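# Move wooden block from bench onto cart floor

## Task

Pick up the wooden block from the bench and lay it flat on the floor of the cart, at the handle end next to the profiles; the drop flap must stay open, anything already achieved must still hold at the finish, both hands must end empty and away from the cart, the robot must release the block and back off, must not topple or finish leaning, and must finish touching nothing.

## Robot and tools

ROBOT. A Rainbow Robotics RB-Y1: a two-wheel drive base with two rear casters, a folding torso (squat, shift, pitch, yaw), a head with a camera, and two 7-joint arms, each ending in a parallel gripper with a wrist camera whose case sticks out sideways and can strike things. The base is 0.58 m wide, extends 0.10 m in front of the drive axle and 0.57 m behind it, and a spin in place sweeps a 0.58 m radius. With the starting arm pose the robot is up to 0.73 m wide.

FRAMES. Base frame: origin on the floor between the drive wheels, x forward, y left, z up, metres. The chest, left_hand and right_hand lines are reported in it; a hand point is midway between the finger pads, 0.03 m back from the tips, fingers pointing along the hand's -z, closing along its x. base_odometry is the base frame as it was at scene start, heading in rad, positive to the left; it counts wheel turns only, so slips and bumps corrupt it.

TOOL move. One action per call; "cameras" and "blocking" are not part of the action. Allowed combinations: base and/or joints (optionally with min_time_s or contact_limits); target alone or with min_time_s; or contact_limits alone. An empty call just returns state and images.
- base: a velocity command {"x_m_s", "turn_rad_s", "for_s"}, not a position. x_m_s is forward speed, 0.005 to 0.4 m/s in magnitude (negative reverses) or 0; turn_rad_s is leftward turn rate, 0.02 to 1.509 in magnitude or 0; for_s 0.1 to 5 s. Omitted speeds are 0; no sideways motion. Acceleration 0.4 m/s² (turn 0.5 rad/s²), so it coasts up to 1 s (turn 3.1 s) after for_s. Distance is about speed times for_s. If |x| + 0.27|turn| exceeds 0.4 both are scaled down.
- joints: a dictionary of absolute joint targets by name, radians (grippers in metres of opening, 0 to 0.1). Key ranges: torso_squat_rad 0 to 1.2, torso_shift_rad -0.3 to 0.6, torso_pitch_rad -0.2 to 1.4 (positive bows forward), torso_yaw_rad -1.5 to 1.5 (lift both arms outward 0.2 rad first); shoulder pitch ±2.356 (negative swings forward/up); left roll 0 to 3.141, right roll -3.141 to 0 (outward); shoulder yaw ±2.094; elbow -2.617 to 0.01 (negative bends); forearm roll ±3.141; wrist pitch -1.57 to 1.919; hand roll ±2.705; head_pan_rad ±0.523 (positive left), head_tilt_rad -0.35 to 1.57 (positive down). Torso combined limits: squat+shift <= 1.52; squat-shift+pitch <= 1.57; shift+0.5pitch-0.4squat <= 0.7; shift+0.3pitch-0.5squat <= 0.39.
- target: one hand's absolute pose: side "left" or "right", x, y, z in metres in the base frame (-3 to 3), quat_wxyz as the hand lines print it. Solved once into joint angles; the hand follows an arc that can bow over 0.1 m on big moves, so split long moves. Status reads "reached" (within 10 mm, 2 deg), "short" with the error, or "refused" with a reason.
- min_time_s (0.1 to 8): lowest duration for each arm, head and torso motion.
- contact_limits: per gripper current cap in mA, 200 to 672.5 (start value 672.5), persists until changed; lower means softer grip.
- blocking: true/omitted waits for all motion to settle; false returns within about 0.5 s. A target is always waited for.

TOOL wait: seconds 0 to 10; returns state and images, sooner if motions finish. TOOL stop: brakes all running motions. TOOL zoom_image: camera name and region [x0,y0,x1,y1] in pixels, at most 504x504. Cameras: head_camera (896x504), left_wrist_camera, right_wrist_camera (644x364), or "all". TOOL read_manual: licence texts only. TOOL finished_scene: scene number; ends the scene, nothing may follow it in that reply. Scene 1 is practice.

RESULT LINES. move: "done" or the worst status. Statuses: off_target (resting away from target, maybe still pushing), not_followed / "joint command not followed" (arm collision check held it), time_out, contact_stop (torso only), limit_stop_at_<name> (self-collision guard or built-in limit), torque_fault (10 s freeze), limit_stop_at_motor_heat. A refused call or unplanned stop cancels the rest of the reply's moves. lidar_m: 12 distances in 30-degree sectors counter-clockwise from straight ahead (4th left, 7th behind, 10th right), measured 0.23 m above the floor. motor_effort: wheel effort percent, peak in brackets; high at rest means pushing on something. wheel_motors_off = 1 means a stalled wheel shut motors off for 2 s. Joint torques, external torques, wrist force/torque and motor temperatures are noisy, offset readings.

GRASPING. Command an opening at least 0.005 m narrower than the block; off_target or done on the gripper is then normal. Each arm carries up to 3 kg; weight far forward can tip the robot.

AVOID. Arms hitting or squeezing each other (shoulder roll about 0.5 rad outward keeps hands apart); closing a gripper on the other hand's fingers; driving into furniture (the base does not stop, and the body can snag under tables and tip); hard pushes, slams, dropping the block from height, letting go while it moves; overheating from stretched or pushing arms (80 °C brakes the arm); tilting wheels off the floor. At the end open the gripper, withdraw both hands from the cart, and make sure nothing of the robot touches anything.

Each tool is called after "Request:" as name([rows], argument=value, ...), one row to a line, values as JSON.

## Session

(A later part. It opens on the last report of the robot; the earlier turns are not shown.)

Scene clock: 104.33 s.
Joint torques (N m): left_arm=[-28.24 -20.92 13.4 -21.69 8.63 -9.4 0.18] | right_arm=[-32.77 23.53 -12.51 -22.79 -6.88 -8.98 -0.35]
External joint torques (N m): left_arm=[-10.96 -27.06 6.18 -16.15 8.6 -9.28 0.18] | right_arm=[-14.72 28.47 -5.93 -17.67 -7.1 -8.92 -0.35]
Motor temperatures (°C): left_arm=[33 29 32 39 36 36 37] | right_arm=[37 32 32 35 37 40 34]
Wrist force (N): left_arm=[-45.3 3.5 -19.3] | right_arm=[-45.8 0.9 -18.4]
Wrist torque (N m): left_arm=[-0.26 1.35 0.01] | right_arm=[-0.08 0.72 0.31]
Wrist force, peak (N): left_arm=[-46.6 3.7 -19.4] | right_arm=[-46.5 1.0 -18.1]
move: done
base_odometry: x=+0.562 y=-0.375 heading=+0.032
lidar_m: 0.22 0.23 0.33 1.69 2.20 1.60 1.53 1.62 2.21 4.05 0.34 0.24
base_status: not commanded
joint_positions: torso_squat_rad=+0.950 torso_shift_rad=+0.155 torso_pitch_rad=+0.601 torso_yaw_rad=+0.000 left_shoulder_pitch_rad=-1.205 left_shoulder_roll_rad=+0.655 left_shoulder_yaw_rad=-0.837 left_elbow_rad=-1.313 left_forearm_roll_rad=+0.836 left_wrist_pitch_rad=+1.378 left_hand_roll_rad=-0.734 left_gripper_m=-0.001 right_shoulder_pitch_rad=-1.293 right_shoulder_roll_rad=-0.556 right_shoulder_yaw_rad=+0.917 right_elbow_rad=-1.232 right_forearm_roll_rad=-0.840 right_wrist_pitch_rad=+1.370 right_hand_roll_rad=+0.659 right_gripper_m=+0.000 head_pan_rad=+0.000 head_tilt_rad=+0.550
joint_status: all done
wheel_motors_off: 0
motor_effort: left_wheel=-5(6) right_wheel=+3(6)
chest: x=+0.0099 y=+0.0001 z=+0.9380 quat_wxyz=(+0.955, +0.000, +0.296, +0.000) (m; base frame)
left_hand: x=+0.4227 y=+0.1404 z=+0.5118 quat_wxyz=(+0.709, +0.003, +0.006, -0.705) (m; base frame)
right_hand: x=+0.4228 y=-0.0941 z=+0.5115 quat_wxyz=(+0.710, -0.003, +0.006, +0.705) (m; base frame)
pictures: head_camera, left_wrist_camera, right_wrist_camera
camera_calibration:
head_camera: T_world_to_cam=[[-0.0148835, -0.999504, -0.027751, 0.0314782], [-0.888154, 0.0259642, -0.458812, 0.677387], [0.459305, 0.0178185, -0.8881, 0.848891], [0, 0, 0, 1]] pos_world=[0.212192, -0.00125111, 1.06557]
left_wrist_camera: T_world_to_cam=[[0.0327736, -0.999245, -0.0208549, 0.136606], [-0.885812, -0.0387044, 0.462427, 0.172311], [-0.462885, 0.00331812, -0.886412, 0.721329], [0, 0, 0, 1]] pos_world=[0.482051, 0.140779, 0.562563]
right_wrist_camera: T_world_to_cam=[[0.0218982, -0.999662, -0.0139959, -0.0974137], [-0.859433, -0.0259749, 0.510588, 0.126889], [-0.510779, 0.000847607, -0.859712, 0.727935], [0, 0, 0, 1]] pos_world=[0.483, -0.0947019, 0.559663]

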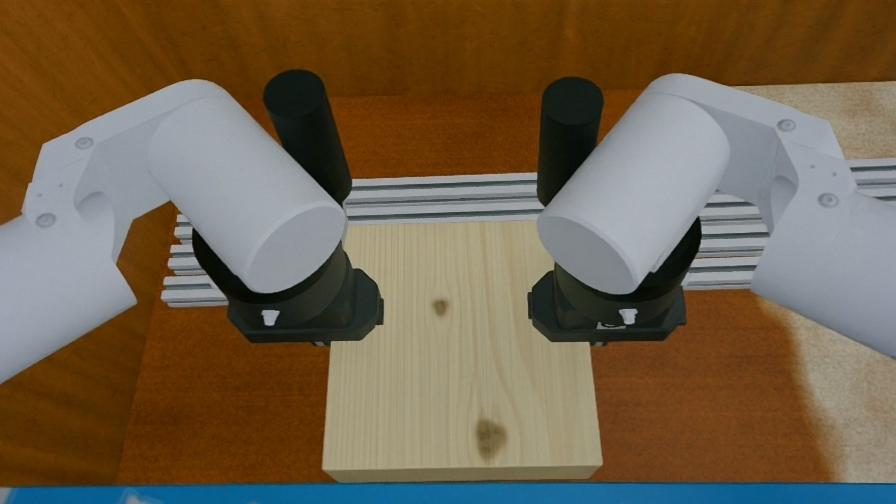

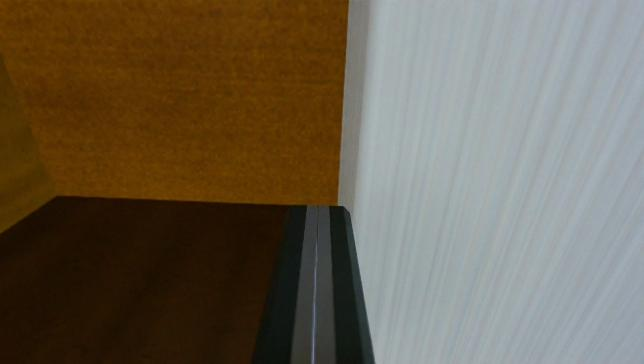

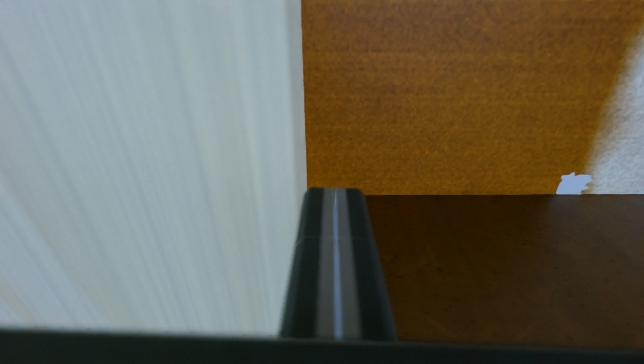

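Request:
move(joints={"torso_squat_rad":1.08,"torso_shift_rad":0.195}, min_time_s=1.2, cameras=[])

Request:
move(joints={"torso_squat_rad":1.14,"torso_shift_rad":0.22}, min_time_s=1.2)

Scene clock: 108.30 s.
Joint torques (N m): left_arm=[-28.57 -20.88 13.04 -21.69 8.67 -9.35 0.24] | right_arm=[-32.73 23.67 -12.06 -22.79 -6.93 -8.99 -0.4]
External joint torques (N m): left_arm=[-11.29 -27.03 5.82 -16.15 8.64 -9.23 0.24] | right_arm=[-14.67 28.61 -5.48 -17.67 -7.16 -8.93 -0.4]
Motor temperatures (°C): left_arm=[33 29 32 39 36 36 37] | right_arm=[37 32 32 36 37 40 34]
Wrist force (N): left_arm=[-46.2 3.3 -18.7] | right_arm=[-46.0 0.8 -17.5]
Wrist torque (N m): left_arm=[-0.20 1.18 0.07] | right_arm=[-0.09 0.73 0.31]
Wrist force, peak (N): left_arm=[-46.6 3.5 -19.4] | right_arm=[-46.4 1.1 -18.7]
move: done
base_odometry: x=+0.562 y=-0.375 heading=+0.032
lidar_m: 0.22 0.23 0.32 1.70 2.21 1.61 1.54 1.62 2.21 4.05 0.33 0.23
base_status: not commanded
joint_positions: torso_squat_rad=+1.080 torso_shift_rad=+0.195 torso_pitch_rad=+0.601 torso_yaw_rad=+0.000 left_shoulder_pitch_rad=-1.205 left_shoulder_roll_rad=+0.655 left_shoulder_yaw_rad=-0.837 left_elbow_rad=-1.313 left_forearm_roll_rad=+0.836 left_wrist_pitch_rad=+1.378 left_hand_roll_rad=-0.734 left_gripper_m=-0.001 right_shoulder_pitch_rad=-1.293 right_shoulder_roll_rad=-0.556 right_shoulder_yaw_rad=+0.917 right_elbow_rad=-1.232 right_forearm_roll_rad=-0.840 right_wrist_pitch_rad=+1.370 right_hand_roll_rad=+0.659 right_gripper_m=+0.000 head_pan_rad=+0.000 head_tilt_rad=+0.550
joint_status: all done
wheel_motors_off: 0
motor_effort: left_wheel=-5(6) right_wheel=+3(5)
chest: x=+0.0110 y=+0.0001 z=+0.8594 quat_wxyz=(+0.955, +0.000, +0.296, +0.000) (m; base frame)
left_hand: x=+0.4238 y=+0.1404 z=+0.4332 quat_wxyz=(+0.709, +0.003, +0.006, -0.705) (m; base frame)
right_hand: x=+0.4239 y=-0.0941 z=+0.4329 quat_wxyz=(+0.710, -0.003, +0.006, +0.705) (m; base frame)
pictures: none
No camera images: "cameras" was empty.

Scene clock: 109.80 s.
Joint torques (N m): left_arm=[-28.46 -20.58 13.16 -21.74 8.51 -9.39 0.02] | right_arm=[-32.8 23.54 -12.33 -22.98 -6.79 -9.05 -0.43]
External joint torques (N m): left_arm=[-11.18 -26.73 5.94 -16.2 8.47 -9.27 0.02] | right_arm=[-14.74 28.48 -5.75 -17.86 -7.02 -8.99 -0.43]
Motor temperatures (°C): left_arm=[33 29 32 39 36 36 37] | right_arm=[37 32 32 36 37 40 34]
Wrist force (N): left_arm=[-45.2 3.1 -19.9] | right_arm=[-45.8 0.9 -18.2]
Wrist torque (N m): left_arm=[-0.23 1.32 0.08] | right_arm=[-0.08 0.73 0.26]
Wrist force, peak (N): left_arm=[-46.6 3.2 -19.4] | right_arm=[-46.7 1.2 -17.4]
move: done
base_odometry: x=+0.562 y=-0.375 heading=+0.032
lidar_m: 0.22 0.24 0.34 1.70 2.20 1.60 1.54 1.61 2.21 4.06 0.33 0.24
base_status: not commanded
joint_positions: torso_squat_rad=+1.140 torso_shift_rad=+0.220 torso_pitch_rad=+0.601 torso_yaw_rad=+0.000 left_shoulder_pitch_rad=-1.205 left_shoulder_roll_rad=+0.655 left_shoulder_yaw_rad=-0.837 left_elbow_rad=-1.313 left_forearm_roll_rad=+0.836 left_wrist_pitch_rad=+1.378 left_hand_roll_rad=-0.734 left_gripper_m=-0.001 right_shoulder_pitch_rad=-1.293 right_shoulder_roll_rad=-0.556 right_shoulder_yaw_rad=+0.917 right_elbow_rad=-1.232 right_forearm_roll_rad=-0.840 right_wrist_pitch_rad=+1.370 right_hand_roll_rad=+0.659 right_gripper_m=+0.000 head_pan_rad=+0.000 head_tilt_rad=+0.550
joint_status: all done
wheel_motors_off: 0
motor_effort: left_wheel=-5(5) right_wheel=+3(5)
chest: x=+0.0108 y=+0.0001 z=+0.8211 quat_wxyz=(+0.955, +0.000, +0.296, +0.000) (m; base frame)
left_hand: x=+0.4236 y=+0.1404 z=+0.3949 quat_wxyz=(+0.709, +0.003, +0.006, -0.705) (m; base frame)
right_hand: x=+0.4238 y=-0.0941 z=+0.3945 quat_wxyz=(+0.710, -0.003, +0.006, +0.705) (m; base frame)
pictures: head_camera, left_wrist_camera, right_wrist_camera
camera_calibration:
head_camera: T_world_to_cam=[[-0.0148759, -0.999504, -0.0277529, 0.0282448], [-0.888092, 0.0259607, -0.458932, 0.624605], [0.459425, 0.0178201, -0.888038, 0.744485], [0, 0, 0, 1]] pos_world=[0.213092, -0.00125113, 0.948566]
left_wrist_camera: T_world_to_cam=[[0.0327742, -0.999245, -0.0208514, 0.134037], [-0.885853, -0.038703, 0.462349, 0.227217], [-0.462807, 0.00331818, -0.886453, 0.618105], [0, 0, 0, 1]] pos_world=[0.482951, 0.140679, 0.445662]
right_wrist_camera: T_world_to_cam=[[0.0219001, -0.999662, -0.0139904, -0.0990729], [-0.859547, -0.0259736, 0.510396, 0.187492], [-0.510587, 0.000847725, -0.859826, 0.627853], [0, 0, 0, 1]] pos_world=[0.483901, -0.0947019, 0.442763]

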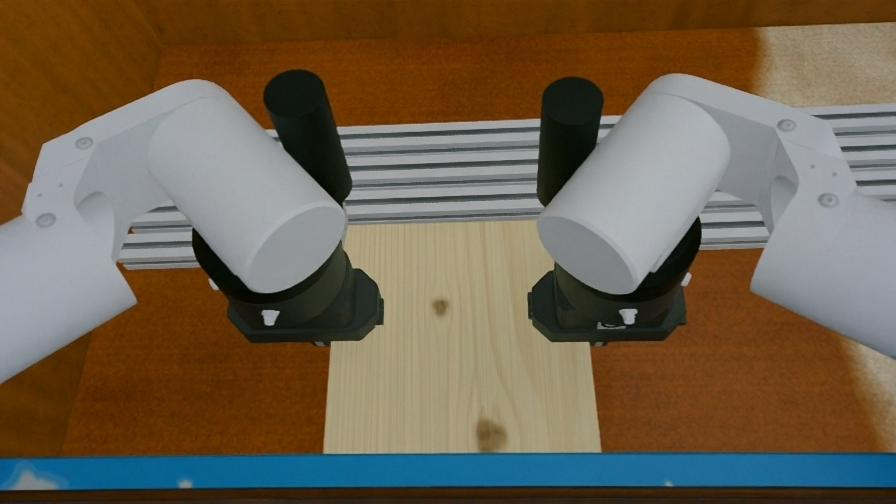

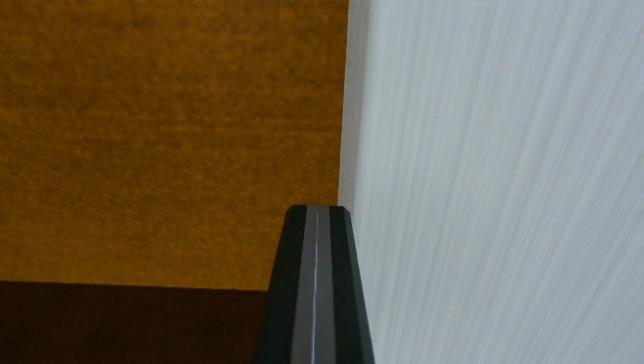

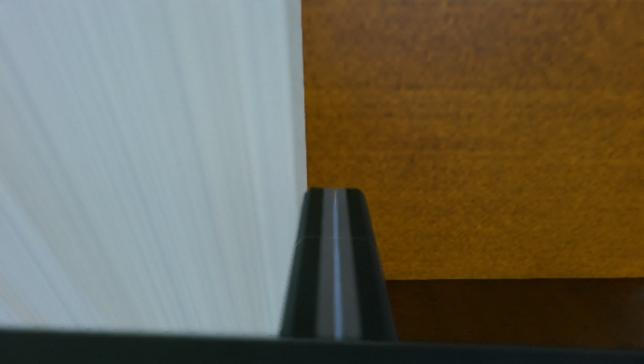

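Request:
move(joints={"left_shoulder_pitch_rad":-1.202,"left_shoulder_roll_rad":0.6065,"left_shoulder_yaw_rad":-0.856,"left_elbow_rad":-1.234,"left_forearm_roll_rad":0.8075,"left_wrist_pitch_rad":1.328,"left_hand_roll_rad":-0.7536,"right_shoulder_pitch_rad":-1.292,"right_shoulder_roll_rad":-0.5,"right_shoulder_yaw_rad":0.9355,"right_elbow_rad":-1.145,"right_forearm_roll_rad":-0.812,"right_wrist_pitch_rad":1.32,"right_hand_roll_rad":0.683}, min_time_s=1.5, cameras=["head_camera"])

Scene clock: 117.10 s.
Joint torques (N m): left_arm=[-27.05 -21.37 11.66 -21.24 7.96 -9.01 -0.17] | right_arm=[-30.33 24.58 -10.44 -22.22 -6.29 -8.47 -0.02]
External joint torques (N m): left_arm=[-9.84 -27.16 4.91 -15.75 7.95 -8.92 -0.17] | right_arm=[-12.34 29.06 -4.36 -17.17 -6.54 -8.43 -0.02]
Motor temperatures (°C): left_arm=[33 29 32 40 37 36 37] | right_arm=[37 32 32 36 38 41 34]
Wrist force (N): left_arm=[-42.6 3.1 -20.4] | right_arm=[-43.7 1.3 -18.9]
Wrist torque (N m): left_arm=[-0.27 1.28 0.02] | right_arm=[-0.07 0.67 0.21]
Wrist force, peak (N): left_arm=[-55.7 3.3 -20.0] | right_arm=[-55.7 1.8 -19.0]
move: done
base_odometry: x=+0.562 y=-0.375 heading=+0.032
lidar_m: 0.22 0.24 0.33 1.70 2.20 1.60 1.54 1.62 2.20 4.04 0.33 0.24
base_status: not commanded
joint_positions: torso_squat_rad=+1.140 torso_shift_rad=+0.220 torso_pitch_rad=+0.601 torso_yaw_rad=+0.000 left_shoulder_pitch_rad=-1.199 left_shoulder_roll_rad=+0.613 left_shoulder_yaw_rad=-0.857 left_elbow_rad=-1.230 left_forearm_roll_rad=+0.806 left_wrist_pitch_rad=+1.330 left_hand_roll_rad=-0.754 left_gripper_m=+0.000 right_shoulder_pitch_rad=-1.289 right_shoulder_roll_rad=-0.507 right_shoulder_yaw_rad=+0.937 right_elbow_rad=-1.141 right_forearm_roll_rad=-0.810 right_wrist_pitch_rad=+1.322 right_hand_roll_rad=+0.683 right_gripper_m=+0.000 head_pan_rad=+0.000 head_tilt_rad=+0.550
joint_status: all done
wheel_motors_off: 0
motor_effort: left_wheel=-5(6) right_wheel=+1(4)
chest: x=+0.0108 y=+0.0001 z=+0.8211 quat_wxyz=(+0.955, +0.000, +0.296, +0.000) (m; base frame)
left_hand: x=+0.4210 y=+0.1413 z=+0.3736 quat_wxyz=(+0.709, +0.008, +0.012, -0.705) (m; base frame)
right_hand: x=+0.4214 y=-0.0928 z=+0.3739 quat_wxyz=(+0.707, -0.009, +0.011, +0.707) (m; base frame)
pictures: head_camera
camera_calibration:
head_camera: T_world_to_cam=[[-0.0148759, -0.999504, -0.0277529, 0.0282448], [-0.888092, 0.0259607, -0.458932, 0.624605], [0.459425, 0.0178201, -0.888038, 0.744485], [0, 0, 0, 1]] pos_world=[0.213092, -0.00125113, 0.948566]

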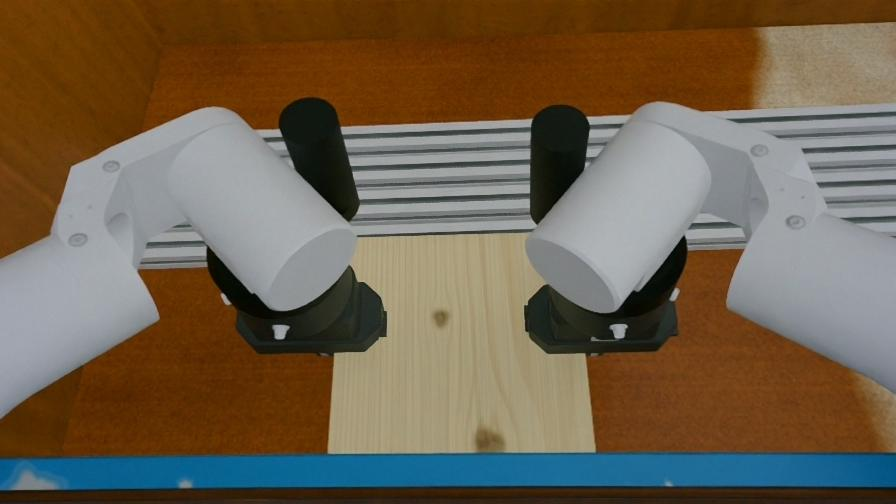

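Request:
move(joints={"left_shoulder_pitch_rad":-1.192,"left_shoulder_roll_rad":0.571,"left_shoulder_yaw_rad":-0.872,"left_elbow_rad":-1.157,"left_forearm_roll_rad":0.784,"left_wrist_pitch_rad":1.27,"left_hand_roll_rad":-0.782,"right_shoulder_pitch_rad":-1.283,"right_shoulder_roll_rad":-0.462,"right_shoulder_yaw_rad":0.95,"right_elbow_rad":-1.07,"right_forearm_roll_rad":-0.79,"right_wrist_pitch_rad":1.268,"right_hand_roll_rad":0.712}, min_time_s=1.5)

Scene clock: 120.47 s.
Joint torques (N m): left_arm=[-15.42 -24.62 4.42 -16.46 7.82 -9.26 -0.42] | right_arm=[-17.76 31.91 -4.6 -19.24 -7.44 -10.62 0.12]
External joint torques (N m): left_arm=[1.73 -30.15 -1.92 -11.06 7.83 -9.15 -0.42] | right_arm=[0.18 36.07 1.08 -14.29 -7.7 -10.58 0.12]
Motor temperatures (°C): left_arm=[33 29 32 40 37 36 37] | right_arm=[37 32 32 36 38 41 34]
Wrist force (N): left_arm=[-46.2 2.1 15.7] | right_arm=[-55.8 4.1 23.7]
Wrist torque (N m): left_arm=[-0.29 0.70 0.26] | right_arm=[-0.06 0.17 -0.07]
Wrist force, peak (N): left_arm=[-52.0 3.4 -21.0] | right_arm=[-56.4 4.8 23.9]
move: done
base_odometry: x=+0.562 y=-0.375 heading=+0.031
lidar_m: 0.22 0.23 0.34 1.72 2.20 1.61 1.54 1.62 2.20 4.06 0.32 0.23
base_status: not commanded
joint_positions: torso_squat_rad=+1.140 torso_shift_rad=+0.219 torso_pitch_rad=+0.598 torso_yaw_rad=+0.000 left_shoulder_pitch_rad=-1.192 left_shoulder_roll_rad=+0.578 left_shoulder_yaw_rad=-0.871 left_elbow_rad=-1.154 left_forearm_roll_rad=+0.782 left_wrist_pitch_rad=+1.272 left_hand_roll_rad=-0.782 left_gripper_m=-0.001 right_shoulder_pitch_rad=-1.283 right_shoulder_roll_rad=-0.471 right_shoulder_yaw_rad=+0.950 right_elbow_rad=-1.066 right_forearm_roll_rad=-0.788 right_wrist_pitch_rad=+1.271 right_hand_roll_rad=+0.712 right_gripper_m=-0.001 head_pan_rad=+0.000 head_tilt_rad=+0.550
joint_status: all done
wheel_motors_off: 0
motor_effort: left_wheel=-4(5) right_wheel=+6(7)
chest: x=+0.0098 y=+0.0000 z=+0.8215 quat_wxyz=(+0.956, +0.000, +0.295, +0.000) (m; base frame)
left_hand: x=+0.4200 y=+0.1419 z=+0.3562 quat_wxyz=(+0.705, +0.014, +0.010, -0.709) (m; base frame)
right_hand: x=+0.4205 y=-0.0922 z=+0.3586 quat_wxyz=(+0.702, -0.015, +0.009, +0.712) (m; base frame)
pictures: head_camera, left_wrist_camera, right_wrist_camera
camera_calibration:
head_camera: T_world_to_cam=[[-0.0149394, -0.999503, -0.0277445, 0.028259], [-0.886917, 0.0260585, -0.461193, 0.625802], [0.461687, 0.0177171, -0.886866, 0.744371], [0, 0, 0, 1]] pos_world=[0.21179, -0.00125057, 0.949556]
left_wrist_camera: T_world_to_cam=[[0.0226851, -0.99888, -0.0415297, 0.14651], [-0.890763, -0.0390549, 0.452787, 0.247506], [-0.453902, 0.0267216, -0.890651, 0.576603], [0, 0, 0, 1]] pos_world=[0.478866, 0.140605, 0.407569]
right_wrist_camera: T_world_to_cam=[[0.0425138, -0.999057, 0.00880653, -0.11439], [-0.864917, -0.0323905, 0.500868, 0.208204], [-0.50011, -0.0289107, -0.865479, 0.590224], [0, 0, 0, 1]] pos_world=[0.480119, -0.0904741, 0.407551]

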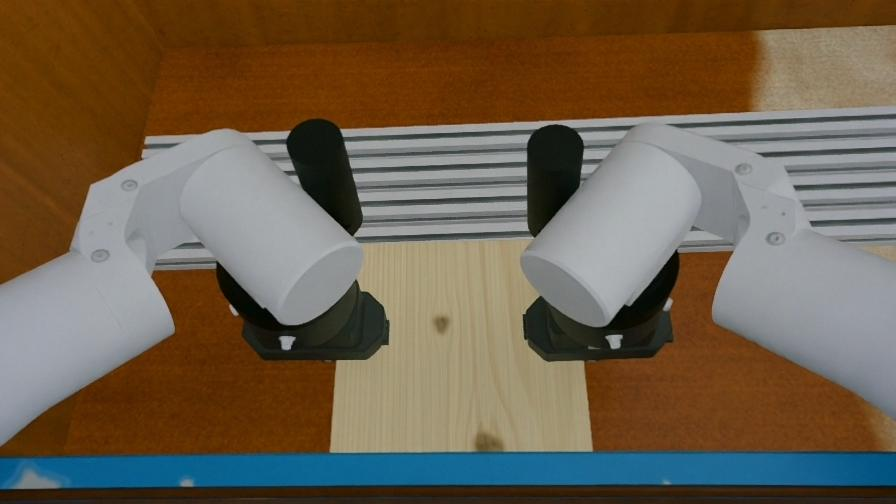

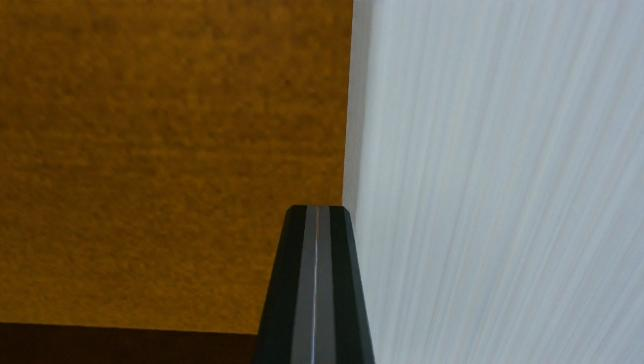

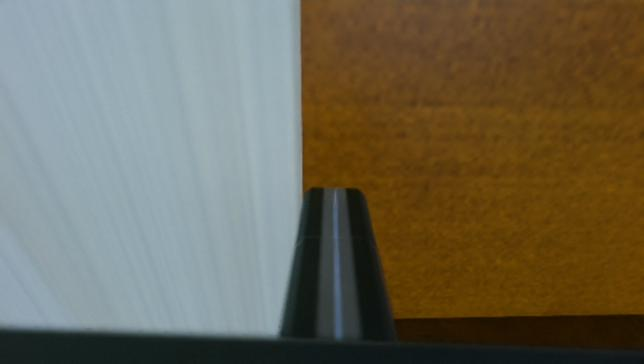

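Request:
move(target={"side":"left","x":0.42,"y":0.147,"z":0.361,"quat_wxyz":[0.705,0.014,0.010,-0.709]}, cameras=[])

Request:
move(target={"side":"right","x":0.42,"y":-0.104,"z":0.362,"quat_wxyz":[0.7055,-0.008,0.005,0.7085]}, cameras=[])

Request:
move(target={"side":"left","x":0.42,"y":0.170,"z":0.365,"quat_wxyz":[0.7071,0,0,-0.7071]}, cameras=[])

Request:
move(target={"side":"left","x":0.42,"y":0.17,"z":0.50,"quat_wxyz":[0.7071,0,0,-0.7071]}, cameras=[])

Request:
move(target={"side":"left","x":0.40,"y":0.2,"z":0.78,"quat_wxyz":[0.7071,0,0,-0.7071]}, cameras=["head_camera"])

Request:
move(target={"side":"right","x":0.42,"y":-0.02,"z":0.362,"quat_wxyz":[0.7071,0,0,0.7071]}, min_time_s=1.5, cameras=["head_camera"])

Scene clock: 123.93 s.
Joint torques (N m): left_arm=[-19.32 -9.85 8.61 -13.26 4.41 -4.36 -0.34] | right_arm=[-18.01 15.48 -4.59 -13.56 -4.37 -4.52 0.19]
External joint torques (N m): left_arm=[-2.29 -15.72 2.12 -7.9 4.43 -4.26 -0.34] | right_arm=[-0.1 19.55 1.07 -8.57 -4.62 -4.47 0.19]
Motor temperatures (°C): left_arm=[33 29 32 39 37 36 37] | right_arm=[37 32 32 36 38 41 34]
Wrist force (N): left_arm=[-22.1 3.6 -8.3] | right_arm=[-26.6 -1.3 5.1]
Wrist torque (N m): left_arm=[-0.39 0.58 0.15] | right_arm=[-0.11 0.10 -0.26]
Wrist force, peak (N): left_arm=[-47.6 1.9 16.1] | right_arm=[-56.0 3.8 23.7]
move: done
base_odometry: x=+0.562 y=-0.375 heading=+0.031
lidar_m: 0.22 0.24 0.33 1.70 2.20 1.61 1.53 1.62 2.21 4.04 0.34 0.24
base_status: not commanded
joint_positions: torso_squat_rad=+1.140 torso_shift_rad=+0.220 torso_pitch_rad=+0.599 torso_yaw_rad=+0.000 left_shoulder_pitch_rad=-1.186 left_shoulder_roll_rad=+0.603 left_shoulder_yaw_rad=-0.867 left_elbow_rad=-1.181 left_forearm_roll_rad=+0.788 left_wrist_pitch_rad=+1.287 left_hand_roll_rad=-0.781 left_gripper_m=+0.000 right_shoulder_pitch_rad=-1.283 right_shoulder_roll_rad=-0.467 right_shoulder_yaw_rad=+0.950 right_elbow_rad=-1.068 right_forearm_roll_rad=-0.789 right_wrist_pitch_rad=+1.269 right_hand_roll_rad=+0.712 right_gripper_m=+0.000 head_pan_rad=+0.000 head_tilt_rad=+0.550
joint_status: all done
wheel_motors_off: 0
motor_effort: left_wheel=-7(12) right_wheel=+4(7)
chest: x=+0.0102 y=+0.0001 z=+0.8213 quat_wxyz=(+0.955, +0.000, +0.295, +0.000) (m; base frame)
left_hand: x=+0.4203 y=+0.1503 z=+0.3597 quat_wxyz=(+0.706, +0.016, +0.013, -0.708) (m; base frame)
left_hand_status: reached (checked arc, planned for 0.2 s): 3 mm and 0.4 deg off.
right_hand: x=+0.4195 y=-0.0890 z=+0.3581 quat_wxyz=(+0.701, -0.013, +0.008, +0.713) (m; base frame)
pictures: none
No camera images: "cameras" was empty.

Scene clock: 124.53 s.
Joint torques (N m): left_arm=[-17.75 -1.96 8.34 -8.96 1.98 -2.21 -0.24] | right_arm=[-17.23 -3.01 -6.52 -5.85 -0.2 -0.13 0.08]
External joint torques (N m): left_arm=[-0.72 -7.79 1.85 -3.58 1.99 -2.12 -0.24] | right_arm=[0.45 1.75 -0.59 -0.89 -0.45 -0.07 0.08]
Motor temperatures (°C): left_arm=[33 29 32 39 36 36 37] | right_arm=[37 32 32 36 37 41 34]
Wrist force (N): left_arm=[-7.4 2.6 -7.1] | right_arm=[-0.4 1.2 -4.7]
Wrist torque (N m): left_arm=[-0.27 0.43 0.08] | right_arm=[-0.11 0.06 -0.07]
Wrist force, peak (N): left_arm=[-22.0 2.6 -6.6] | right_arm=[-27.5 -1.5 4.7]
move: done
base_odometry: x=+0.562 y=-0.375 heading=+0.032
lidar_m: 0.22 0.24 0.33 1.70 2.20 1.60 1.54 1.61 2.21 4.06 0.32 0.24
base_status: not commanded
joint_positions: torso_squat_rad=+1.140 torso_shift_rad=+0.220 torso_pitch_rad=+0.600 torso_yaw_rad=+0.000 left_shoulder_pitch_rad=-1.187 left_shoulder_roll_rad=+0.601 left_shoulder_yaw_rad=-0.867 left_elbow_rad=-1.182 left_forearm_roll_rad=+0.788 left_wrist_pitch_rad=+1.286 left_hand_roll_rad=-0.781 left_gripper_m=+0.000 right_shoulder_pitch_rad=-1.262 right_shoulder_roll_rad=-0.517 right_shoulder_yaw_rad=+0.934 right_elbow_rad=-1.117 right_forearm_roll_rad=-0.807 right_wrist_pitch_rad=+1.275 right_hand_roll_rad=+0.718 right_gripper_m=+0.000 head_pan_rad=+0.000 head_tilt_rad=+0.550
joint_status: all done
wheel_motors_off: 0
motor_effort: left_wheel=-3(7) right_wheel=+2(4)
chest: x=+0.0104 y=+0.0001 z=+0.8212 quat_wxyz=(+0.955, +0.000, +0.295, +0.000) (m; base frame)
left_hand: x=+0.4200 y=+0.1486 z=+0.3597 quat_wxyz=(+0.705, +0.014, +0.012, -0.709) (m; base frame)
right_hand: x=+0.4203 y=-0.1039 z=+0.3614 quat_wxyz=(+0.705, -0.008, +0.007, +0.709) (m; base frame)
right_hand_status: reached (checked arc, planned for 0.3 s): 1 mm and 0.2 deg off.
pictures: none
No camera images: "cameras" was empty.

Scene clock: 125.23 s.
Joint torques (N m): left_arm=[-15.68 4.46 8.45 -5.74 0.22 -0.5 -0.26] | right_arm=[-17.37 -3.19 -6.83 -5.56 -0.14 0 0.11]
External joint torques (N m): left_arm=[0.9 -2.51 1.62 -0.45 0.18 -0.36 -0.26] | right_arm=[0.3 1.57 -0.9 -0.59 -0.38 0.06 0.11]
Motor temperatures (°C): left_arm=[33 29 32 39 36 36 37] | right_arm=[37 32 32 36 37 41 34]
Wrist force (N): left_arm=[1.1 1.2 -7.2] | right_arm=[-0.1 1.3 -5.1]
Wrist torque (N m): left_arm=[-0.27 0.22 0.10] | right_arm=[-0.13 0.06 -0.05]
Wrist force, peak (N): left_arm=[-9.1 3.7 -8.9] | right_arm=[-0.2 1.4 -5.9]
move: done
base_odometry: x=+0.562 y=-0.375 heading=+0.032
lidar_m: 0.21 0.24 0.34 1.71 2.22 1.61 1.54 1.62 2.21 4.05 0.33 0.23
base_status: not commanded
joint_positions: torso_squat_rad=+1.140 torso_shift_rad=+0.220 torso_pitch_rad=+0.600 torso_yaw_rad=+0.000 left_shoulder_pitch_rad=-1.151 left_shoulder_roll_rad=+0.671 left_shoulder_yaw_rad=-0.834 left_elbow_rad=-1.232 left_forearm_roll_rad=+0.835 left_wrist_pitch_rad=+1.270 left_hand_roll_rad=-0.823 left_gripper_m=+0.000 right_shoulder_pitch_rad=-1.262 right_shoulder_roll_rad=-0.517 right_shoulder_yaw_rad=+0.934 right_elbow_rad=-1.117 right_forearm_roll_rad=-0.807 right_wrist_pitch_rad=+1.275 right_hand_roll_rad=+0.718 right_gripper_m=+0.000 head_pan_rad=+0.000 head_tilt_rad=+0.550
joint_status: all done
wheel_motors_off: 0
motor_effort: left_wheel=-4(5) right_wheel=+1(3)
chest: x=+0.0104 y=+0.0001 z=+0.8212 quat_wxyz=(+0.955, +0.000, +0.295, +0.000) (m; base frame)
left_hand: x=+0.4207 y=+0.1697 z=+0.3649 quat_wxyz=(+0.707, +0.003, +0.002, -0.707) (m; base frame)
left_hand_status: reached (checked arc, planned for 0.3 s): 1 mm and 0.4 deg off.
right_hand: x=+0.4203 y=-0.1039 z=+0.3613 quat_wxyz=(+0.705, -0.008, +0.007, +0.709) (m; base frame)
pictures: none
No camera images: "cameras" was empty.

Scene clock: 126.37 s.
Joint torques (N m): left_arm=[-15.14 6.17 9.9 -4.56 0.03 -0.58 0] | right_arm=[-17.58 -3.33 -6.76 -5.42 0.07 -0.09 0.21]
External joint torques (N m): left_arm=[1.56 -2.15 0.95 0.25 -0.01 -0.44 0] | right_arm=[0.08 1.43 -0.84 -0.45 -0.17 -0.03 0.21]
Motor temperatures (°C): left_arm=[33 29 32 39 36 35 37] | right_arm=[36 32 32 35 37 40 34]
Wrist force (N): left_arm=[1.1 1.1 -7.9] | right_arm=[0.0 1.3 -4.9]
Wrist torque (N m): left_arm=[-0.31 0.24 0.08] | right_arm=[-0.14 0.10 -0.07]
Wrist force, peak (N): left_arm=[2.0 0.3 -9.7] | right_arm=[-0.5 1.3 -5.5]
move: done
base_odometry: x=+0.562 y=-0.375 heading=+0.032
lidar_m: 0.22 0.24 0.32 1.70 2.21 1.59 1.54 1.62 2.21 4.05 0.32 0.24
base_status: not commanded
joint_positions: torso_squat_rad=+1.140 torso_shift_rad=+0.220 torso_pitch_rad=+0.600 torso_yaw_rad=+0.000 left_shoulder_pitch_rad=-1.222 left_shoulder_roll_rad=+0.892 left_shoulder_yaw_rad=-0.723 left_elbow_rad=-1.690 left_forearm_roll_rad=+1.006 left_wrist_pitch_rad=+1.605 left_hand_roll_rad=-0.647 left_gripper_m=+0.000 right_shoulder_pitch_rad=-1.262 right_shoulder_roll_rad=-0.517 right_shoulder_yaw_rad=+0.934 right_elbow_rad=-1.117 right_forearm_roll_rad=-0.807 right_wrist_pitch_rad=+1.275 right_hand_roll_rad=+0.718 right_gripper_m=+0.000 head_pan_rad=+0.000 head_tilt_rad=+0.550
joint_status: all done
wheel_motors_off: 0
motor_effort: left_wheel=-5(8) right_wheel=+2(5)
chest: x=+0.0105 y=+0.0001 z=+0.8212 quat_wxyz=(+0.955, +0.000, +0.295, +0.000) (m; base frame)
left_hand: x=+0.4202 y=+0.1700 z=+0.5000 quat_wxyz=(+0.707, +0.000, +0.000, -0.707) (m; base frame)
left_hand_status: reached (checked arc, planned for 0.8 s): 0 mm and 0.0 deg off.
right_hand: x=+0.4202 y=-0.1038 z=+0.3613 quat_wxyz=(+0.705, -0.008, +0.007, +0.709) (m; base frame)
pictures: none
No camera images: "cameras" was empty.

Scene clock: 127.70 s.
Joint torques (N m): left_arm=[-14.2 5.67 9.72 0.85 -0.33 -0.61 0.05] | right_arm=[-17.54 -3.49 -6.73 -5.25 0.04 0.02 0.1]
External joint torques (N m): left_arm=[1.9 -1.79 0.1 -0.24 -0.35 -0.46 0.05] | right_arm=[0.12 1.26 -0.8 -0.29 -0.2 0.08 0.1]
Motor temperatures (°C): left_arm=[33 29 32 39 36 35 37] | right_arm=[36 32 32 35 37 40 34]
Wrist force (N): left_arm=[1.1 1.0 -7.5] | right_arm=[-0.1 1.4 -5.4]
Wrist torque (N m): left_arm=[-0.27 0.22 0.09] | right_arm=[-0.14 0.09 -0.07]
Wrist force, peak (N): left_arm=[0.3 1.4 -9.7] | right_arm=[0.0 1.1 -5.8]
move: done
base_odometry: x=+0.562 y=-0.375 heading=+0.032
lidar_m: 0.22 0.24 0.32 1.70 2.20 1.60 1.54 1.62 2.22 4.05 0.33 0.23
base_status: not commanded
joint_positions: torso_squat_rad=+1.140 torso_shift_rad=+0.220 torso_pitch_rad=+0.600 torso_yaw_rad=+0.000 left_shoulder_pitch_rad=-1.863 left_shoulder_roll_rad=+1.334 left_shoulder_yaw_rad=-0.738 left_elbow_rad=-1.876 left_forearm_roll_rad=+1.754 left_wrist_pitch_rad=+1.919 left_hand_roll_rad=-0.464 left_gripper_m=+0.000 right_shoulder_pitch_rad=-1.262 right_shoulder_roll_rad=-0.517 right_shoulder_yaw_rad=+0.934 right_elbow_rad=-1.117 right_forearm_roll_rad=-0.807 right_wrist_pitch_rad=+1.275 right_hand_roll_rad=+0.718 right_gripper_m=+0.000 head_pan_rad=+0.000 head_tilt_rad=+0.550
joint_status: all done
wheel_motors_off: 0
motor_effort: left_wheel=-4(6) right_wheel=+3(4)
chest: x=+0.0105 y=+0.0000 z=+0.8212 quat_wxyz=(+0.955, +0.000, +0.295, +0.000) (m; base frame)
left_hand: x=+0.4002 y=+0.2007 z=+0.7804 quat_wxyz=(+0.708, +0.000, -0.005, -0.706) (m; base frame)
left_hand_status: reached (checked arc, planned for 1.0 s): 1 mm and 0.6 deg off.
right_hand: x=+0.4202 y=-0.1038 z=+0.3613 quat_wxyz=(+0.705, -0.008, +0.007, +0.709) (m; base frame)
pictures: head_camera
camera_calibration:
head_camera: T_world_to_cam=[[-0.0149444, -0.999502, -0.0278071, 0.0283135], [-0.887742, 0.02606, -0.459603, 0.624948], [0.460098, 0.017817, -0.887689, 0.744459], [0, 0, 0, 1]] pos_world=[0.212691, -0.00125082, 0.948863]

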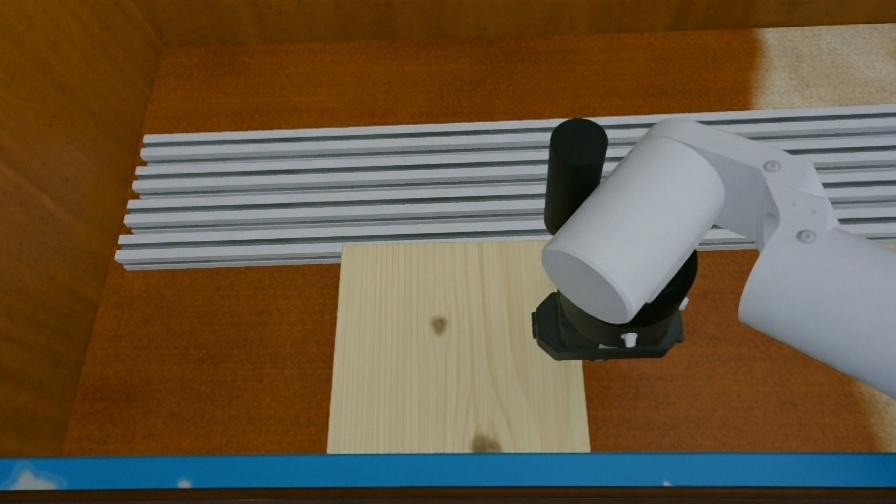

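Scene clock: 129.53 s.
Joint torques (N m): left_arm=[-14.43 5.86 9.97 0.86 -0.34 -0.6 0.08] | right_arm=[-24.03 4.55 -4.6 -7.87 -0.5 -1.62 -0.27]
External joint torques (N m): left_arm=[1.68 -1.6 0.35 -0.24 -0.36 -0.45 0.08] | right_arm=[-5.09 6.34 0.07 -2.69 -0.72 -1.53 -0.27]
Motor temperatures (°C): left_arm=[32 29 32 39 36 35 37] | right_arm=[36 32 32 35 37 40 34]
Wrist force (N): left_arm=[0.8 0.8 -7.8] | right_arm=[-7.1 3.0 -7.8]
Wrist torque (N m): left_arm=[-0.28 0.19 0.11] | right_arm=[-0.14 0.10 -0.01]
Wrist force, peak (N): left_arm=[1.2 0.6 -8.6] | right_arm=[-12.9 1.4 -6.0]
move: done
base_odometry: x=+0.562 y=-0.375 heading=+0.031
lidar_m: 0.23 0.23 0.33 1.70 2.20 1.59 1.54 1.61 2.21 4.05 0.33 0.23
base_status: not commanded
joint_positions: torso_squat_rad=+1.140 torso_shift_rad=+0.220 torso_pitch_rad=+0.600 torso_yaw_rad=+0.000 left_shoulder_pitch_rad=-1.863 left_shoulder_roll_rad=+1.334 left_shoulder_yaw_rad=-0.738 left_elbow_rad=-1.876 left_forearm_roll_rad=+1.754 left_wrist_pitch_rad=+1.919 left_hand_roll_rad=-0.464 left_gripper_m=+0.000 right_shoulder_pitch_rad=-1.380 right_shoulder_roll_rad=-0.280 right_shoulder_yaw_rad=+0.951 right_elbow_rad=-0.869 right_forearm_roll_rad=-0.781 right_wrist_pitch_rad=+1.246 right_hand_roll_rad=+0.681 right_gripper_m=+0.000 head_pan_rad=+0.000 head_tilt_rad=+0.550
joint_status: all done
wheel_motors_off: 0
motor_effort: left_wheel=-6(7) right_wheel=+6(7)
chest: x=+0.0105 y=+0.0000 z=+0.8212 quat_wxyz=(+0.955, +0.000, +0.295, +0.000) (m; base frame)
left_hand: x=+0.4002 y=+0.2006 z=+0.7803 quat_wxyz=(+0.708, -0.001, -0.005, -0.706) (m; base frame)
right_hand: x=+0.4196 y=-0.0216 z=+0.3616 quat_wxyz=(+0.708, -0.001, +0.000, +0.706) (m; base frame)
right_hand_status: reached (checked arc, planned for 1.5 s): 2 mm and 0.1 deg off.
pictures: head_camera
camera_calibration:
head_camera: T_world_to_cam=[[-0.0150784, -0.999501, -0.0277623, 0.0281985], [-0.88774, 0.0261583, -0.459601, 0.62486], [0.460098, 0.0177156, -0.887691, 0.744509], [0, 0, 0, 1]] pos_world=[0.212591, -0.00135027, 0.948863]

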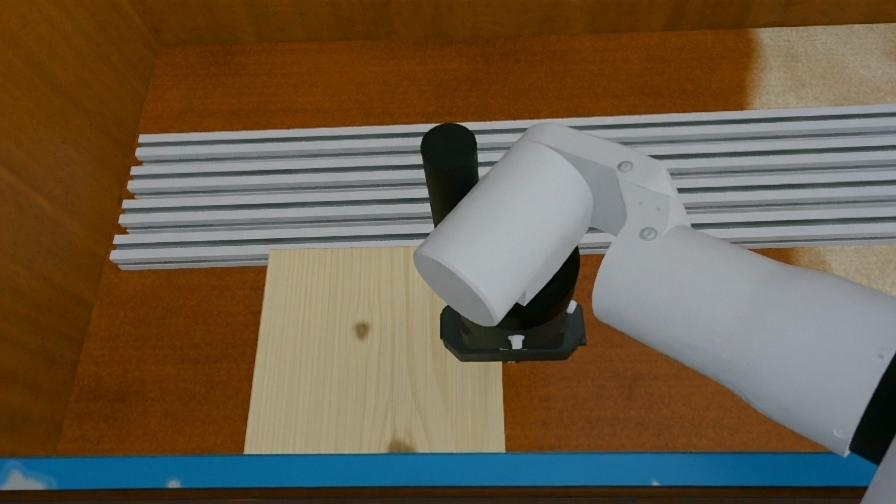

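Request:
move(target={"side":"right","x":0.422,"y":0.05,"z":0.365,"quat_wxyz":[0.7071,0,0,0.7071]}, min_time_s=1.4, cameras=["head_camera"])

Request:
move(target={"side":"right","x":0.425,"y":0.02,"z":0.375,"quat_wxyz":[0.7071,0,0,0.7071]}, cameras=[])

Request:
move(target={"side":"right","x":0.425,"y":-0.1,"z":0.55,"quat_wxyz":[0.7071,0,0,0.7071]}, cameras=[])

Request:
move(target={"side":"right","x":0.40,"y":-0.2,"z":0.78,"quat_wxyz":[0.7071,0,0,0.7071]}, cameras=["head_camera"])

Request:
move(joints={"torso_squat_rad":0.5,"torso_shift_rad":0.1}, cameras=[])

Request:
move(base={"x_m_s":-0.3,"for_s":1.6}, cameras=["head_camera"])

Scene clock: 133.77 s.
Joint torques (N m): left_arm=[-14.48 5.82 9.93 0.95 -0.21 -0.55 -0.01] | right_arm=[-23.9 3.6 -3.15 -1.4 -0.54 -1.17 0.09]
External joint torques (N m): left_arm=[1.63 -1.64 0.32 -0.14 -0.24 -0.4 -0.01] | right_arm=[-3.67 4.73 -0.6 -1.13 -0.73 -1.04 0.09]
Motor temperatures (°C): left_arm=[32 29 32 39 36 35 37] | right_arm=[36 31 32 35 37 39 34]
Wrist force (N): left_arm=[0.5 0.6 -7.2] | right_arm=[-6.1 2.4 -5.2]
Wrist torque (N m): left_arm=[-0.23 0.16 0.09] | right_arm=[-0.12 0.06 -0.04]
Wrist force, peak (N): left_arm=[0.7 0.6 -8.6] | right_arm=[-12.8 2.0 -9.5]
move: done
base_odometry: x=+0.562 y=-0.375 heading=+0.031
lidar_m: 0.22 0.24 0.33 1.70 2.20 1.61 1.54 1.61 2.21 4.05 0.34 0.23
base_status: not commanded
joint_positions: torso_squat_rad=+1.140 torso_shift_rad=+0.220 torso_pitch_rad=+0.600 torso_yaw_rad=+0.000 left_shoulder_pitch_rad=-1.863 left_shoulder_roll_rad=+1.334 left_shoulder_yaw_rad=-0.738 left_elbow_rad=-1.876 left_forearm_roll_rad=+1.754 left_wrist_pitch_rad=+1.919 left_hand_roll_rad=-0.464 left_gripper_m=+0.000 right_shoulder_pitch_rad=-1.682 right_shoulder_roll_rad=-0.001 right_shoulder_yaw_rad=+1.518 right_elbow_rad=-0.340 right_forearm_roll_rad=-1.418 right_wrist_pitch_rad=+0.985 right_hand_roll_rad=+0.726 right_gripper_m=+0.000 head_pan_rad=+0.000 head_tilt_rad=+0.550
joint_status: all done
wheel_motors_off: 0
motor_effort: left_wheel=-7(8) right_wheel=+7(8)
chest: x=+0.0105 y=+0.0000 z=+0.8211 quat_wxyz=(+0.955, +0.000, +0.296, +0.000) (m; base frame)
left_hand: x=+0.4002 y=+0.2006 z=+0.7802 quat_wxyz=(+0.708, -0.001, -0.005, -0.706) (m; base frame)
right_hand: x=+0.4217 y=+0.0488 z=+0.3650 quat_wxyz=(+0.707, -0.001, -0.013, +0.707) (m; base frame)
right_hand_status: reached (checked arc, as near as the solve gets, planned for 1.4 s): 1 mm and 1.5 deg off.
pictures: head_camera
camera_calibration:
head_camera: T_world_to_cam=[[-0.0149913, -0.999503, -0.027718, 0.0282392], [-0.887782, 0.0260591, -0.459526, 0.624883], [0.46002, 0.0177187, -0.887732, 0.744516], [0, 0, 0, 1]] pos_world=[0.212691, -0.00125058, 0.948864]

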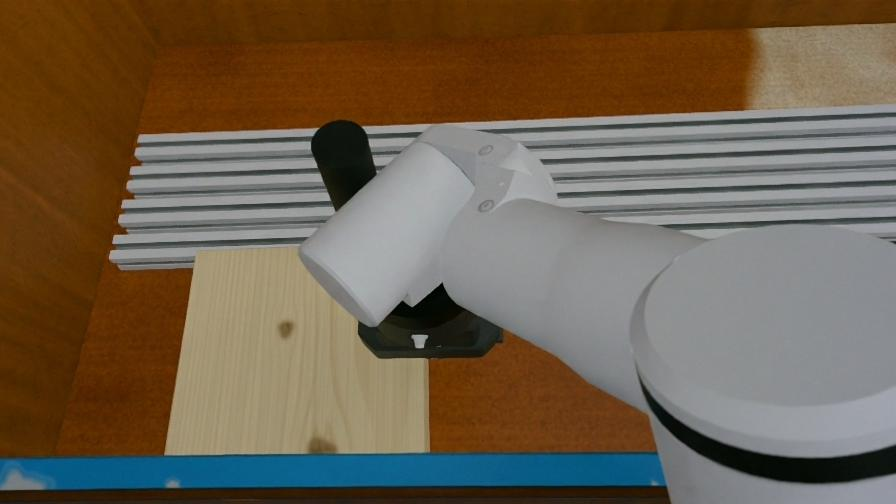

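Scene clock: 134.77 s.
Joint torques (N m): left_arm=[-14.65 6.08 9.8 0.87 -0.23 -0.59 0.1] | right_arm=[-22.12 -1.57 -3.67 -0.96 0.11 -0.07 0.02]
External joint torques (N m): left_arm=[1.46 -1.38 0.18 -0.22 -0.26 -0.44 0.1] | right_arm=[-1.29 1.08 1.09 -0.38 -0.09 0 0.02]
Motor temperatures (°C): left_arm=[32 29 32 39 36 35 37] | right_arm=[36 31 32 34 37 39 34]
Wrist force (N): left_arm=[0.8 1.2 -7.2] | right_arm=[-0.4 1.0 -5.0]
Wrist torque (N m): left_arm=[-0.32 0.19 0.11] | right_arm=[-0.12 0.03 -0.07]
Wrist force, peak (N): left_arm=[1.1 0.1 -8.4] | right_arm=[-6.1 1.7 -4.3]
move: done
base_odometry: x=+0.562 y=-0.375 heading=+0.032
lidar_m: 0.22 0.23 0.32 1.70 2.21 1.60 1.54 1.62 2.20 4.05 0.33 0.23
base_status: not commanded
joint_positions: torso_squat_rad=+1.140 torso_shift_rad=+0.220 torso_pitch_rad=+0.600 torso_yaw_rad=+0.000 left_shoulder_pitch_rad=-1.863 left_shoulder_roll_rad=+1.334 left_shoulder_yaw_rad=-0.738 left_elbow_rad=-1.876 left_forearm_roll_rad=+1.754 left_wrist_pitch_rad=+1.919 left_hand_roll_rad=-0.464 left_gripper_m=+0.000 right_shoulder_pitch_rad=-1.690 right_shoulder_roll_rad=-0.204 right_shoulder_yaw_rad=+1.545 right_elbow_rad=-0.662 right_forearm_roll_rad=-1.386 right_wrist_pitch_rad=+1.033 right_hand_roll_rad=+0.593 right_gripper_m=+0.000 head_pan_rad=+0.000 head_tilt_rad=+0.550
joint_status: all done
wheel_motors_off: 0
motor_effort: left_wheel=-5(6) right_wheel=+2(6)
chest: x=+0.0105 y=+0.0000 z=+0.8212 quat_wxyz=(+0.955, +0.000, +0.296, +0.000) (m; base frame)
left_hand: x=+0.4002 y=+0.2006 z=+0.7802 quat_wxyz=(+0.708, -0.001, -0.005, -0.706) (m; base frame)
right_hand: x=+0.4248 y=+0.0200 z=+0.3749 quat_wxyz=(+0.707, +0.001, +0.002, +0.707) (m; base frame)
right_hand_status: reached (checked arc, planned for 0.7 s): 0 mm and 0.2 deg off.
pictures: none
No camera images: "cameras" was empty.

Scene clock: 136.47 s.
Joint torques (N m): left_arm=[-14.67 5.8 10.1 1.02 -0.16 -0.49 0] | right_arm=[-20.84 -5.71 -10.26 -0.88 0.04 -0.14 -0.04]
External joint torques (N m): left_arm=[1.44 -1.66 0.48 -0.08 -0.19 -0.34 0] | right_arm=[-1.09 1.1 -0.58 -0.4 -0.17 -0.07 -0.04]
Motor temperatures (°C): left_arm=[32 29 32 38 36 34 37] | right_arm=[36 31 32 34 37 39 34]
Wrist force (N): left_arm=[1.0 0.6 -7.8] | right_arm=[-1.3 1.5 -5.5]
Wrist torque (N m): left_arm=[-0.19 0.20 0.06] | right_arm=[-0.17 -0.05 -0.06]
Wrist force, peak (N): left_arm=[0.4 0.7 -8.5] | right_arm=[-0.8 1.6 -6.1]
move: done
base_odometry: x=+0.562 y=-0.375 heading=+0.032
lidar_m: 0.22 0.24 0.32 1.71 2.22 1.61 1.54 1.62 2.19 4.04 0.33 0.24
base_status: not commanded
joint_positions: torso_squat_rad=+1.140 torso_shift_rad=+0.220 torso_pitch_rad=+0.600 torso_yaw_rad=+0.000 left_shoulder_pitch_rad=-1.863 left_shoulder_roll_rad=+1.334 left_shoulder_yaw_rad=-0.738 left_elbow_rad=-1.876 left_forearm_roll_rad=+1.754 left_wrist_pitch_rad=+1.919 left_hand_roll_rad=-0.464 left_gripper_m=+0.000 right_shoulder_pitch_rad=-1.887 right_shoulder_roll_rad=-0.963 right_shoulder_yaw_rad=+1.452 right_elbow_rad=-1.666 right_forearm_roll_rad=-1.468 right_wrist_pitch_rad=+1.289 right_hand_roll_rad=+0.354 right_gripper_m=+0.000 head_pan_rad=+0.000 head_tilt_rad=+0.550
joint_status: all done
wheel_motors_off: 0
motor_effort: left_wheel=-4(6) right_wheel=+3(5)
chest: x=+0.0105 y=+0.0000 z=+0.8212 quat_wxyz=(+0.955, +0.000, +0.296, +0.000) (m; base frame)
left_hand: x=+0.4002 y=+0.2006 z=+0.7802 quat_wxyz=(+0.708, -0.001, -0.005, -0.706) (m; base frame)
right_hand: x=+0.4244 y=-0.0997 z=+0.5504 quat_wxyz=(+0.706, +0.003, +0.003, +0.708) (m; base frame)
right_hand_status: reached (checked arc, planned for 1.3 s): 1 mm and 0.5 deg off.
pictures: none
No camera images: "cameras" was empty.

Scene clock: 137.63 s.
Joint torques (N m): left_arm=[-15.05 6.06 10.13 1.36 -0.09 -0.29 0.1] | right_arm=[-15.32 -2.84 -8.93 2.24 0.46 -0.22 -0.03]
External joint torques (N m): left_arm=[1.05 -1.41 0.51 0.26 -0.12 -0.14 0.1] | right_arm=[0.16 1.53 0.49 -0.19 0.23 -0.14 -0.03]
Motor temperatures (°C): left_arm=[32 29 32 38 36 34 37] | right_arm=[36 31 32 34 37 39 34]
Wrist force (N): left_arm=[0.9 1.1 -7.9] | right_arm=[-0.7 1.3 -5.3]
Wrist torque (N m): left_arm=[-0.29 0.19 0.08] | right_arm=[-0.13 0.04 -0.08]
Wrist force, peak (N): left_arm=[1.4 1.4 -8.4] | right_arm=[-0.9 1.6 -6.9]
move: done
base_odometry: x=+0.562 y=-0.375 heading=+0.032
lidar_m: 0.21 0.23 0.33 1.70 2.21 1.60 1.54 1.62 2.20 4.05 0.33 0.23
base_status: not commanded
joint_positions: torso_squat_rad=+1.140 torso_shift_rad=+0.220 torso_pitch_rad=+0.600 torso_yaw_rad=+0.000 left_shoulder_pitch_rad=-1.863 left_shoulder_roll_rad=+1.334 left_shoulder_yaw_rad=-0.738 left_elbow_rad=-1.876 left_forearm_roll_rad=+1.754 left_wrist_pitch_rad=+1.919 left_hand_roll_rad=-0.464 left_gripper_m=+0.000 right_shoulder_pitch_rad=-2.220 right_shoulder_roll_rad=-1.446 right_shoulder_yaw_rad=+1.222 right_elbow_rad=-1.871 right_forearm_roll_rad=-1.893 right_wrist_pitch_rad=+1.706 right_hand_roll_rad=+0.523 right_gripper_m=+0.000 head_pan_rad=+0.000 head_tilt_rad=+0.550
joint_status: all done
wheel_motors_off: 0
motor_effort: left_wheel=-5(6) right_wheel=+3(6)
chest: x=+0.0105 y=+0.0000 z=+0.8212 quat_wxyz=(+0.955, +0.000, +0.295, +0.000) (m; base frame)
left_hand: x=+0.4002 y=+0.2006 z=+0.7803 quat_wxyz=(+0.708, +0.000, -0.005, -0.706) (m; base frame)
right_hand: x=+0.3999 y=-0.1998 z=+0.7798 quat_wxyz=(+0.707, +0.000, -0.001, +0.707) (m; base frame)
right_hand_status: reached (checked arc, planned for 0.8 s): 0 mm and 0.1 deg off.
pictures: head_camera
camera_calibration:
head_camera: T_world_to_cam=[[-0.0149444, -0.999502, -0.0278071, 0.0282135], [-0.887742, 0.02606, -0.459603, 0.624951], [0.460098, 0.017817, -0.887689, 0.74446], [0, 0, 0, 1]] pos_world=[0.212691, -0.00135082, 0.948863]

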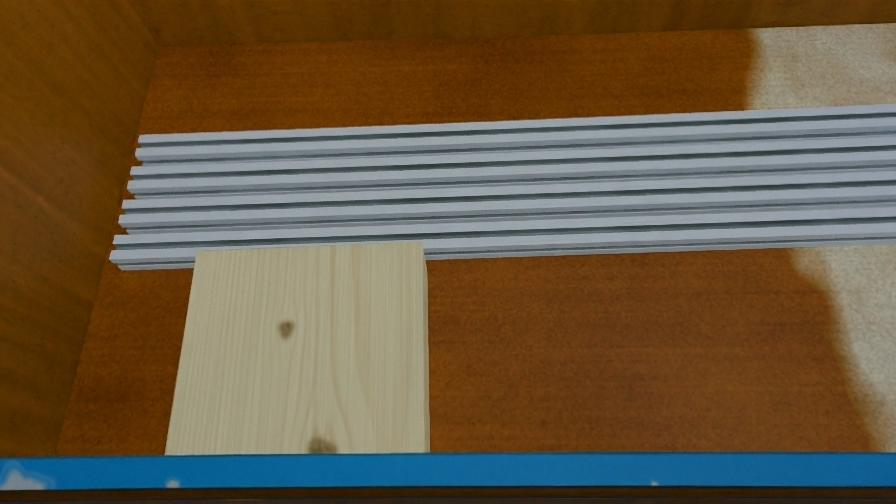

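Scene clock: 140.57 s.
Joint torques (N m): left_arm=[-15.21 6.06 10.22 1.39 -0.03 -0.32 0.08] | right_arm=[-15.68 -2.79 -8.96 2.56 0.35 -0.18 -0.12]
External joint torques (N m): left_arm=[0.9 -1.41 0.61 0.29 -0.06 -0.16 0.08] | right_arm=[-0.21 1.58 0.46 0.13 0.12 -0.1 -0.12]
Motor temperatures (°C): left_arm=[32 29 32 38 35 34 37] | right_arm=[36 31 32 34 36 39 34]
Wrist force (N): left_arm=[1.3 1.0 -7.9] | right_arm=[-0.3 1.2 -5.4]
Wrist torque (N m): left_arm=[-0.26 0.21 0.05] | right_arm=[-0.13 0.08 -0.10]
Wrist force, peak (N): left_arm=[1.6 0.5 -8.6] | right_arm=[-0.7 1.5 -6.1]
move: done
base_odometry: x=+0.562 y=-0.375 heading=+0.032
lidar_m: 0.22 0.23 0.32 1.71 2.21 1.61 1.54 1.61 2.21 4.06 0.33 0.24
base_status: not commanded
joint_positions: torso_squat_rad=+0.500 torso_shift_rad=+0.100 torso_pitch_rad=+0.600 torso_yaw_rad=+0.000 left_shoulder_pitch_rad=-1.863 left_shoulder_roll_rad=+1.334 left_shoulder_yaw_rad=-0.738 left_elbow_rad=-1.876 left_forearm_roll_rad=+1.754 left_wrist_pitch_rad=+1.919 left_hand_roll_rad=-0.464 left_gripper_m=+0.000 right_shoulder_pitch_rad=-2.220 right_shoulder_roll_rad=-1.446 right_shoulder_yaw_rad=+1.222 right_elbow_rad=-1.871 right_forearm_roll_rad=-1.893 right_wrist_pitch_rad=+1.706 right_hand_roll_rad=+0.523 right_gripper_m=+0.000 head_pan_rad=+0.000 head_tilt_rad=+0.550
joint_status: all done
wheel_motors_off: 0
motor_effort: left_wheel=-4(7) right_wheel=+5(6)
chest: x=+0.0080 y=+0.0000 z=+1.1471 quat_wxyz=(+0.955, +0.000, +0.295, +0.000) (m; base frame)
left_hand: x=+0.3977 y=+0.2006 z=+1.1062 quat_wxyz=(+0.708, -0.001, -0.005, -0.706) (m; base frame)
right_hand: x=+0.3974 y=-0.1998 z=+1.1057 quat_wxyz=(+0.707, +0.000, -0.001, +0.707) (m; base frame)
pictures: none
No camera images: "cameras" was empty.

Scene clock: 143.30 s.
Joint torques (N m): left_arm=[-14.9 6.1 10.3 1.5 -0.12 -0.39 0.12] | right_arm=[-15.86 -3.12 -8.95 2.9 0.2 -0.14 -0.11]
External joint torques (N m): left_arm=[1.2 -1.36 0.68 0.4 -0.15 -0.24 0.13] | right_arm=[-0.38 1.25 0.47 0.47 -0.02 -0.06 -0.11]
Motor temperatures (°C): left_arm=[32 29 32 38 35 34 37] | right_arm=[36 31 32 34 36 39 34]
Wrist force (N): left_arm=[1.2 0.5 -8.2] | right_arm=[-0.6 1.2 -5.4]
Wrist torque (N m): left_arm=[-0.22 0.22 0.09] | right_arm=[-0.10 0.03 -0.09]
Wrist force, peak (N): left_arm=[0.7 2.2 -8.4] | right_arm=[-0.3 1.4 -6.2]
move: done
base_odometry: x=+0.083 y=-0.390 heading=+0.033
lidar_m: 0.70 0.74 1.28 4.17 1.50 1.10 1.06 1.11 1.53 4.18 1.01 0.74
base_status: done (sent for 1.6 of 1.6 s)
joint_positions: torso_squat_rad=+0.500 torso_shift_rad=+0.100 torso_pitch_rad=+0.600 torso_yaw_rad=+0.000 left_shoulder_pitch_rad=-1.863 left_shoulder_roll_rad=+1.334 left_shoulder_yaw_rad=-0.738 left_elbow_rad=-1.876 left_forearm_roll_rad=+1.754 left_wrist_pitch_rad=+1.919 left_hand_roll_rad=-0.464 left_gripper_m=+0.000 right_shoulder_pitch_rad=-2.220 right_shoulder_roll_rad=-1.446 right_shoulder_yaw_rad=+1.222 right_elbow_rad=-1.871 right_forearm_roll_rad=-1.893 right_wrist_pitch_rad=+1.706 right_hand_roll_rad=+0.523 right_gripper_m=+0.000 head_pan_rad=+0.000 head_tilt_rad=+0.550
joint_status: not commanded
wheel_motors_off: 0
motor_effort: left_wheel=+17(32) right_wheel=-16(40)
chest: x=+0.0080 y=+0.0001 z=+1.1471 quat_wxyz=(+0.955, +0.000, +0.295, +0.000) (m; base frame)
left_hand: x=+0.3977 y=+0.2006 z=+1.1062 quat_wxyz=(+0.708, -0.001, -0.005, -0.706) (m; base frame)
right_hand: x=+0.3974 y=-0.1998 z=+1.1057 quat_wxyz=(+0.707, +0.000, -0.001, +0.707) (m; base frame)
pictures: head_camera
camera_calibration:
head_camera: T_world_to_cam=[[-0.0149431, -0.999501, -0.0278112, 0.0373462], [-0.887722, 0.0260616, -0.459642, 0.772605], [0.460138, 0.0178201, -0.887668, 1.03496], [0, 0, 0, 1]] pos_world=[0.210191, -0.00125082, 1.27486]

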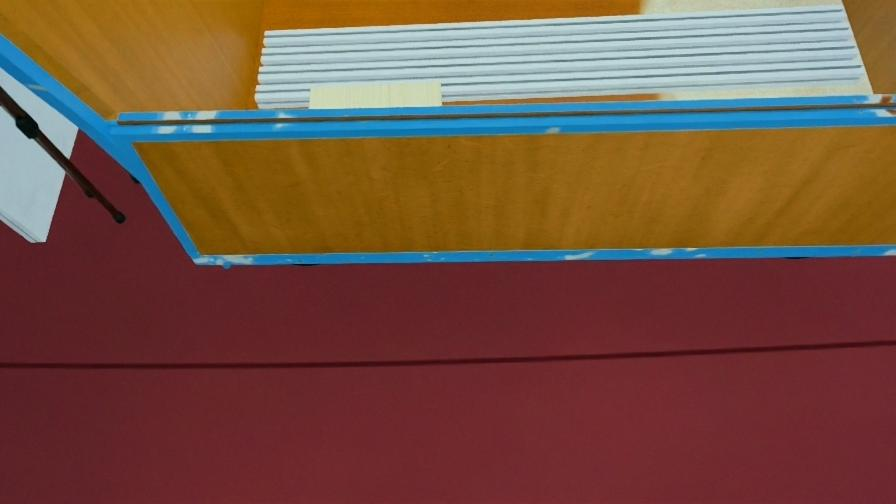

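Request:
finished_scene(scene=2)

The scene is finished: the task was done.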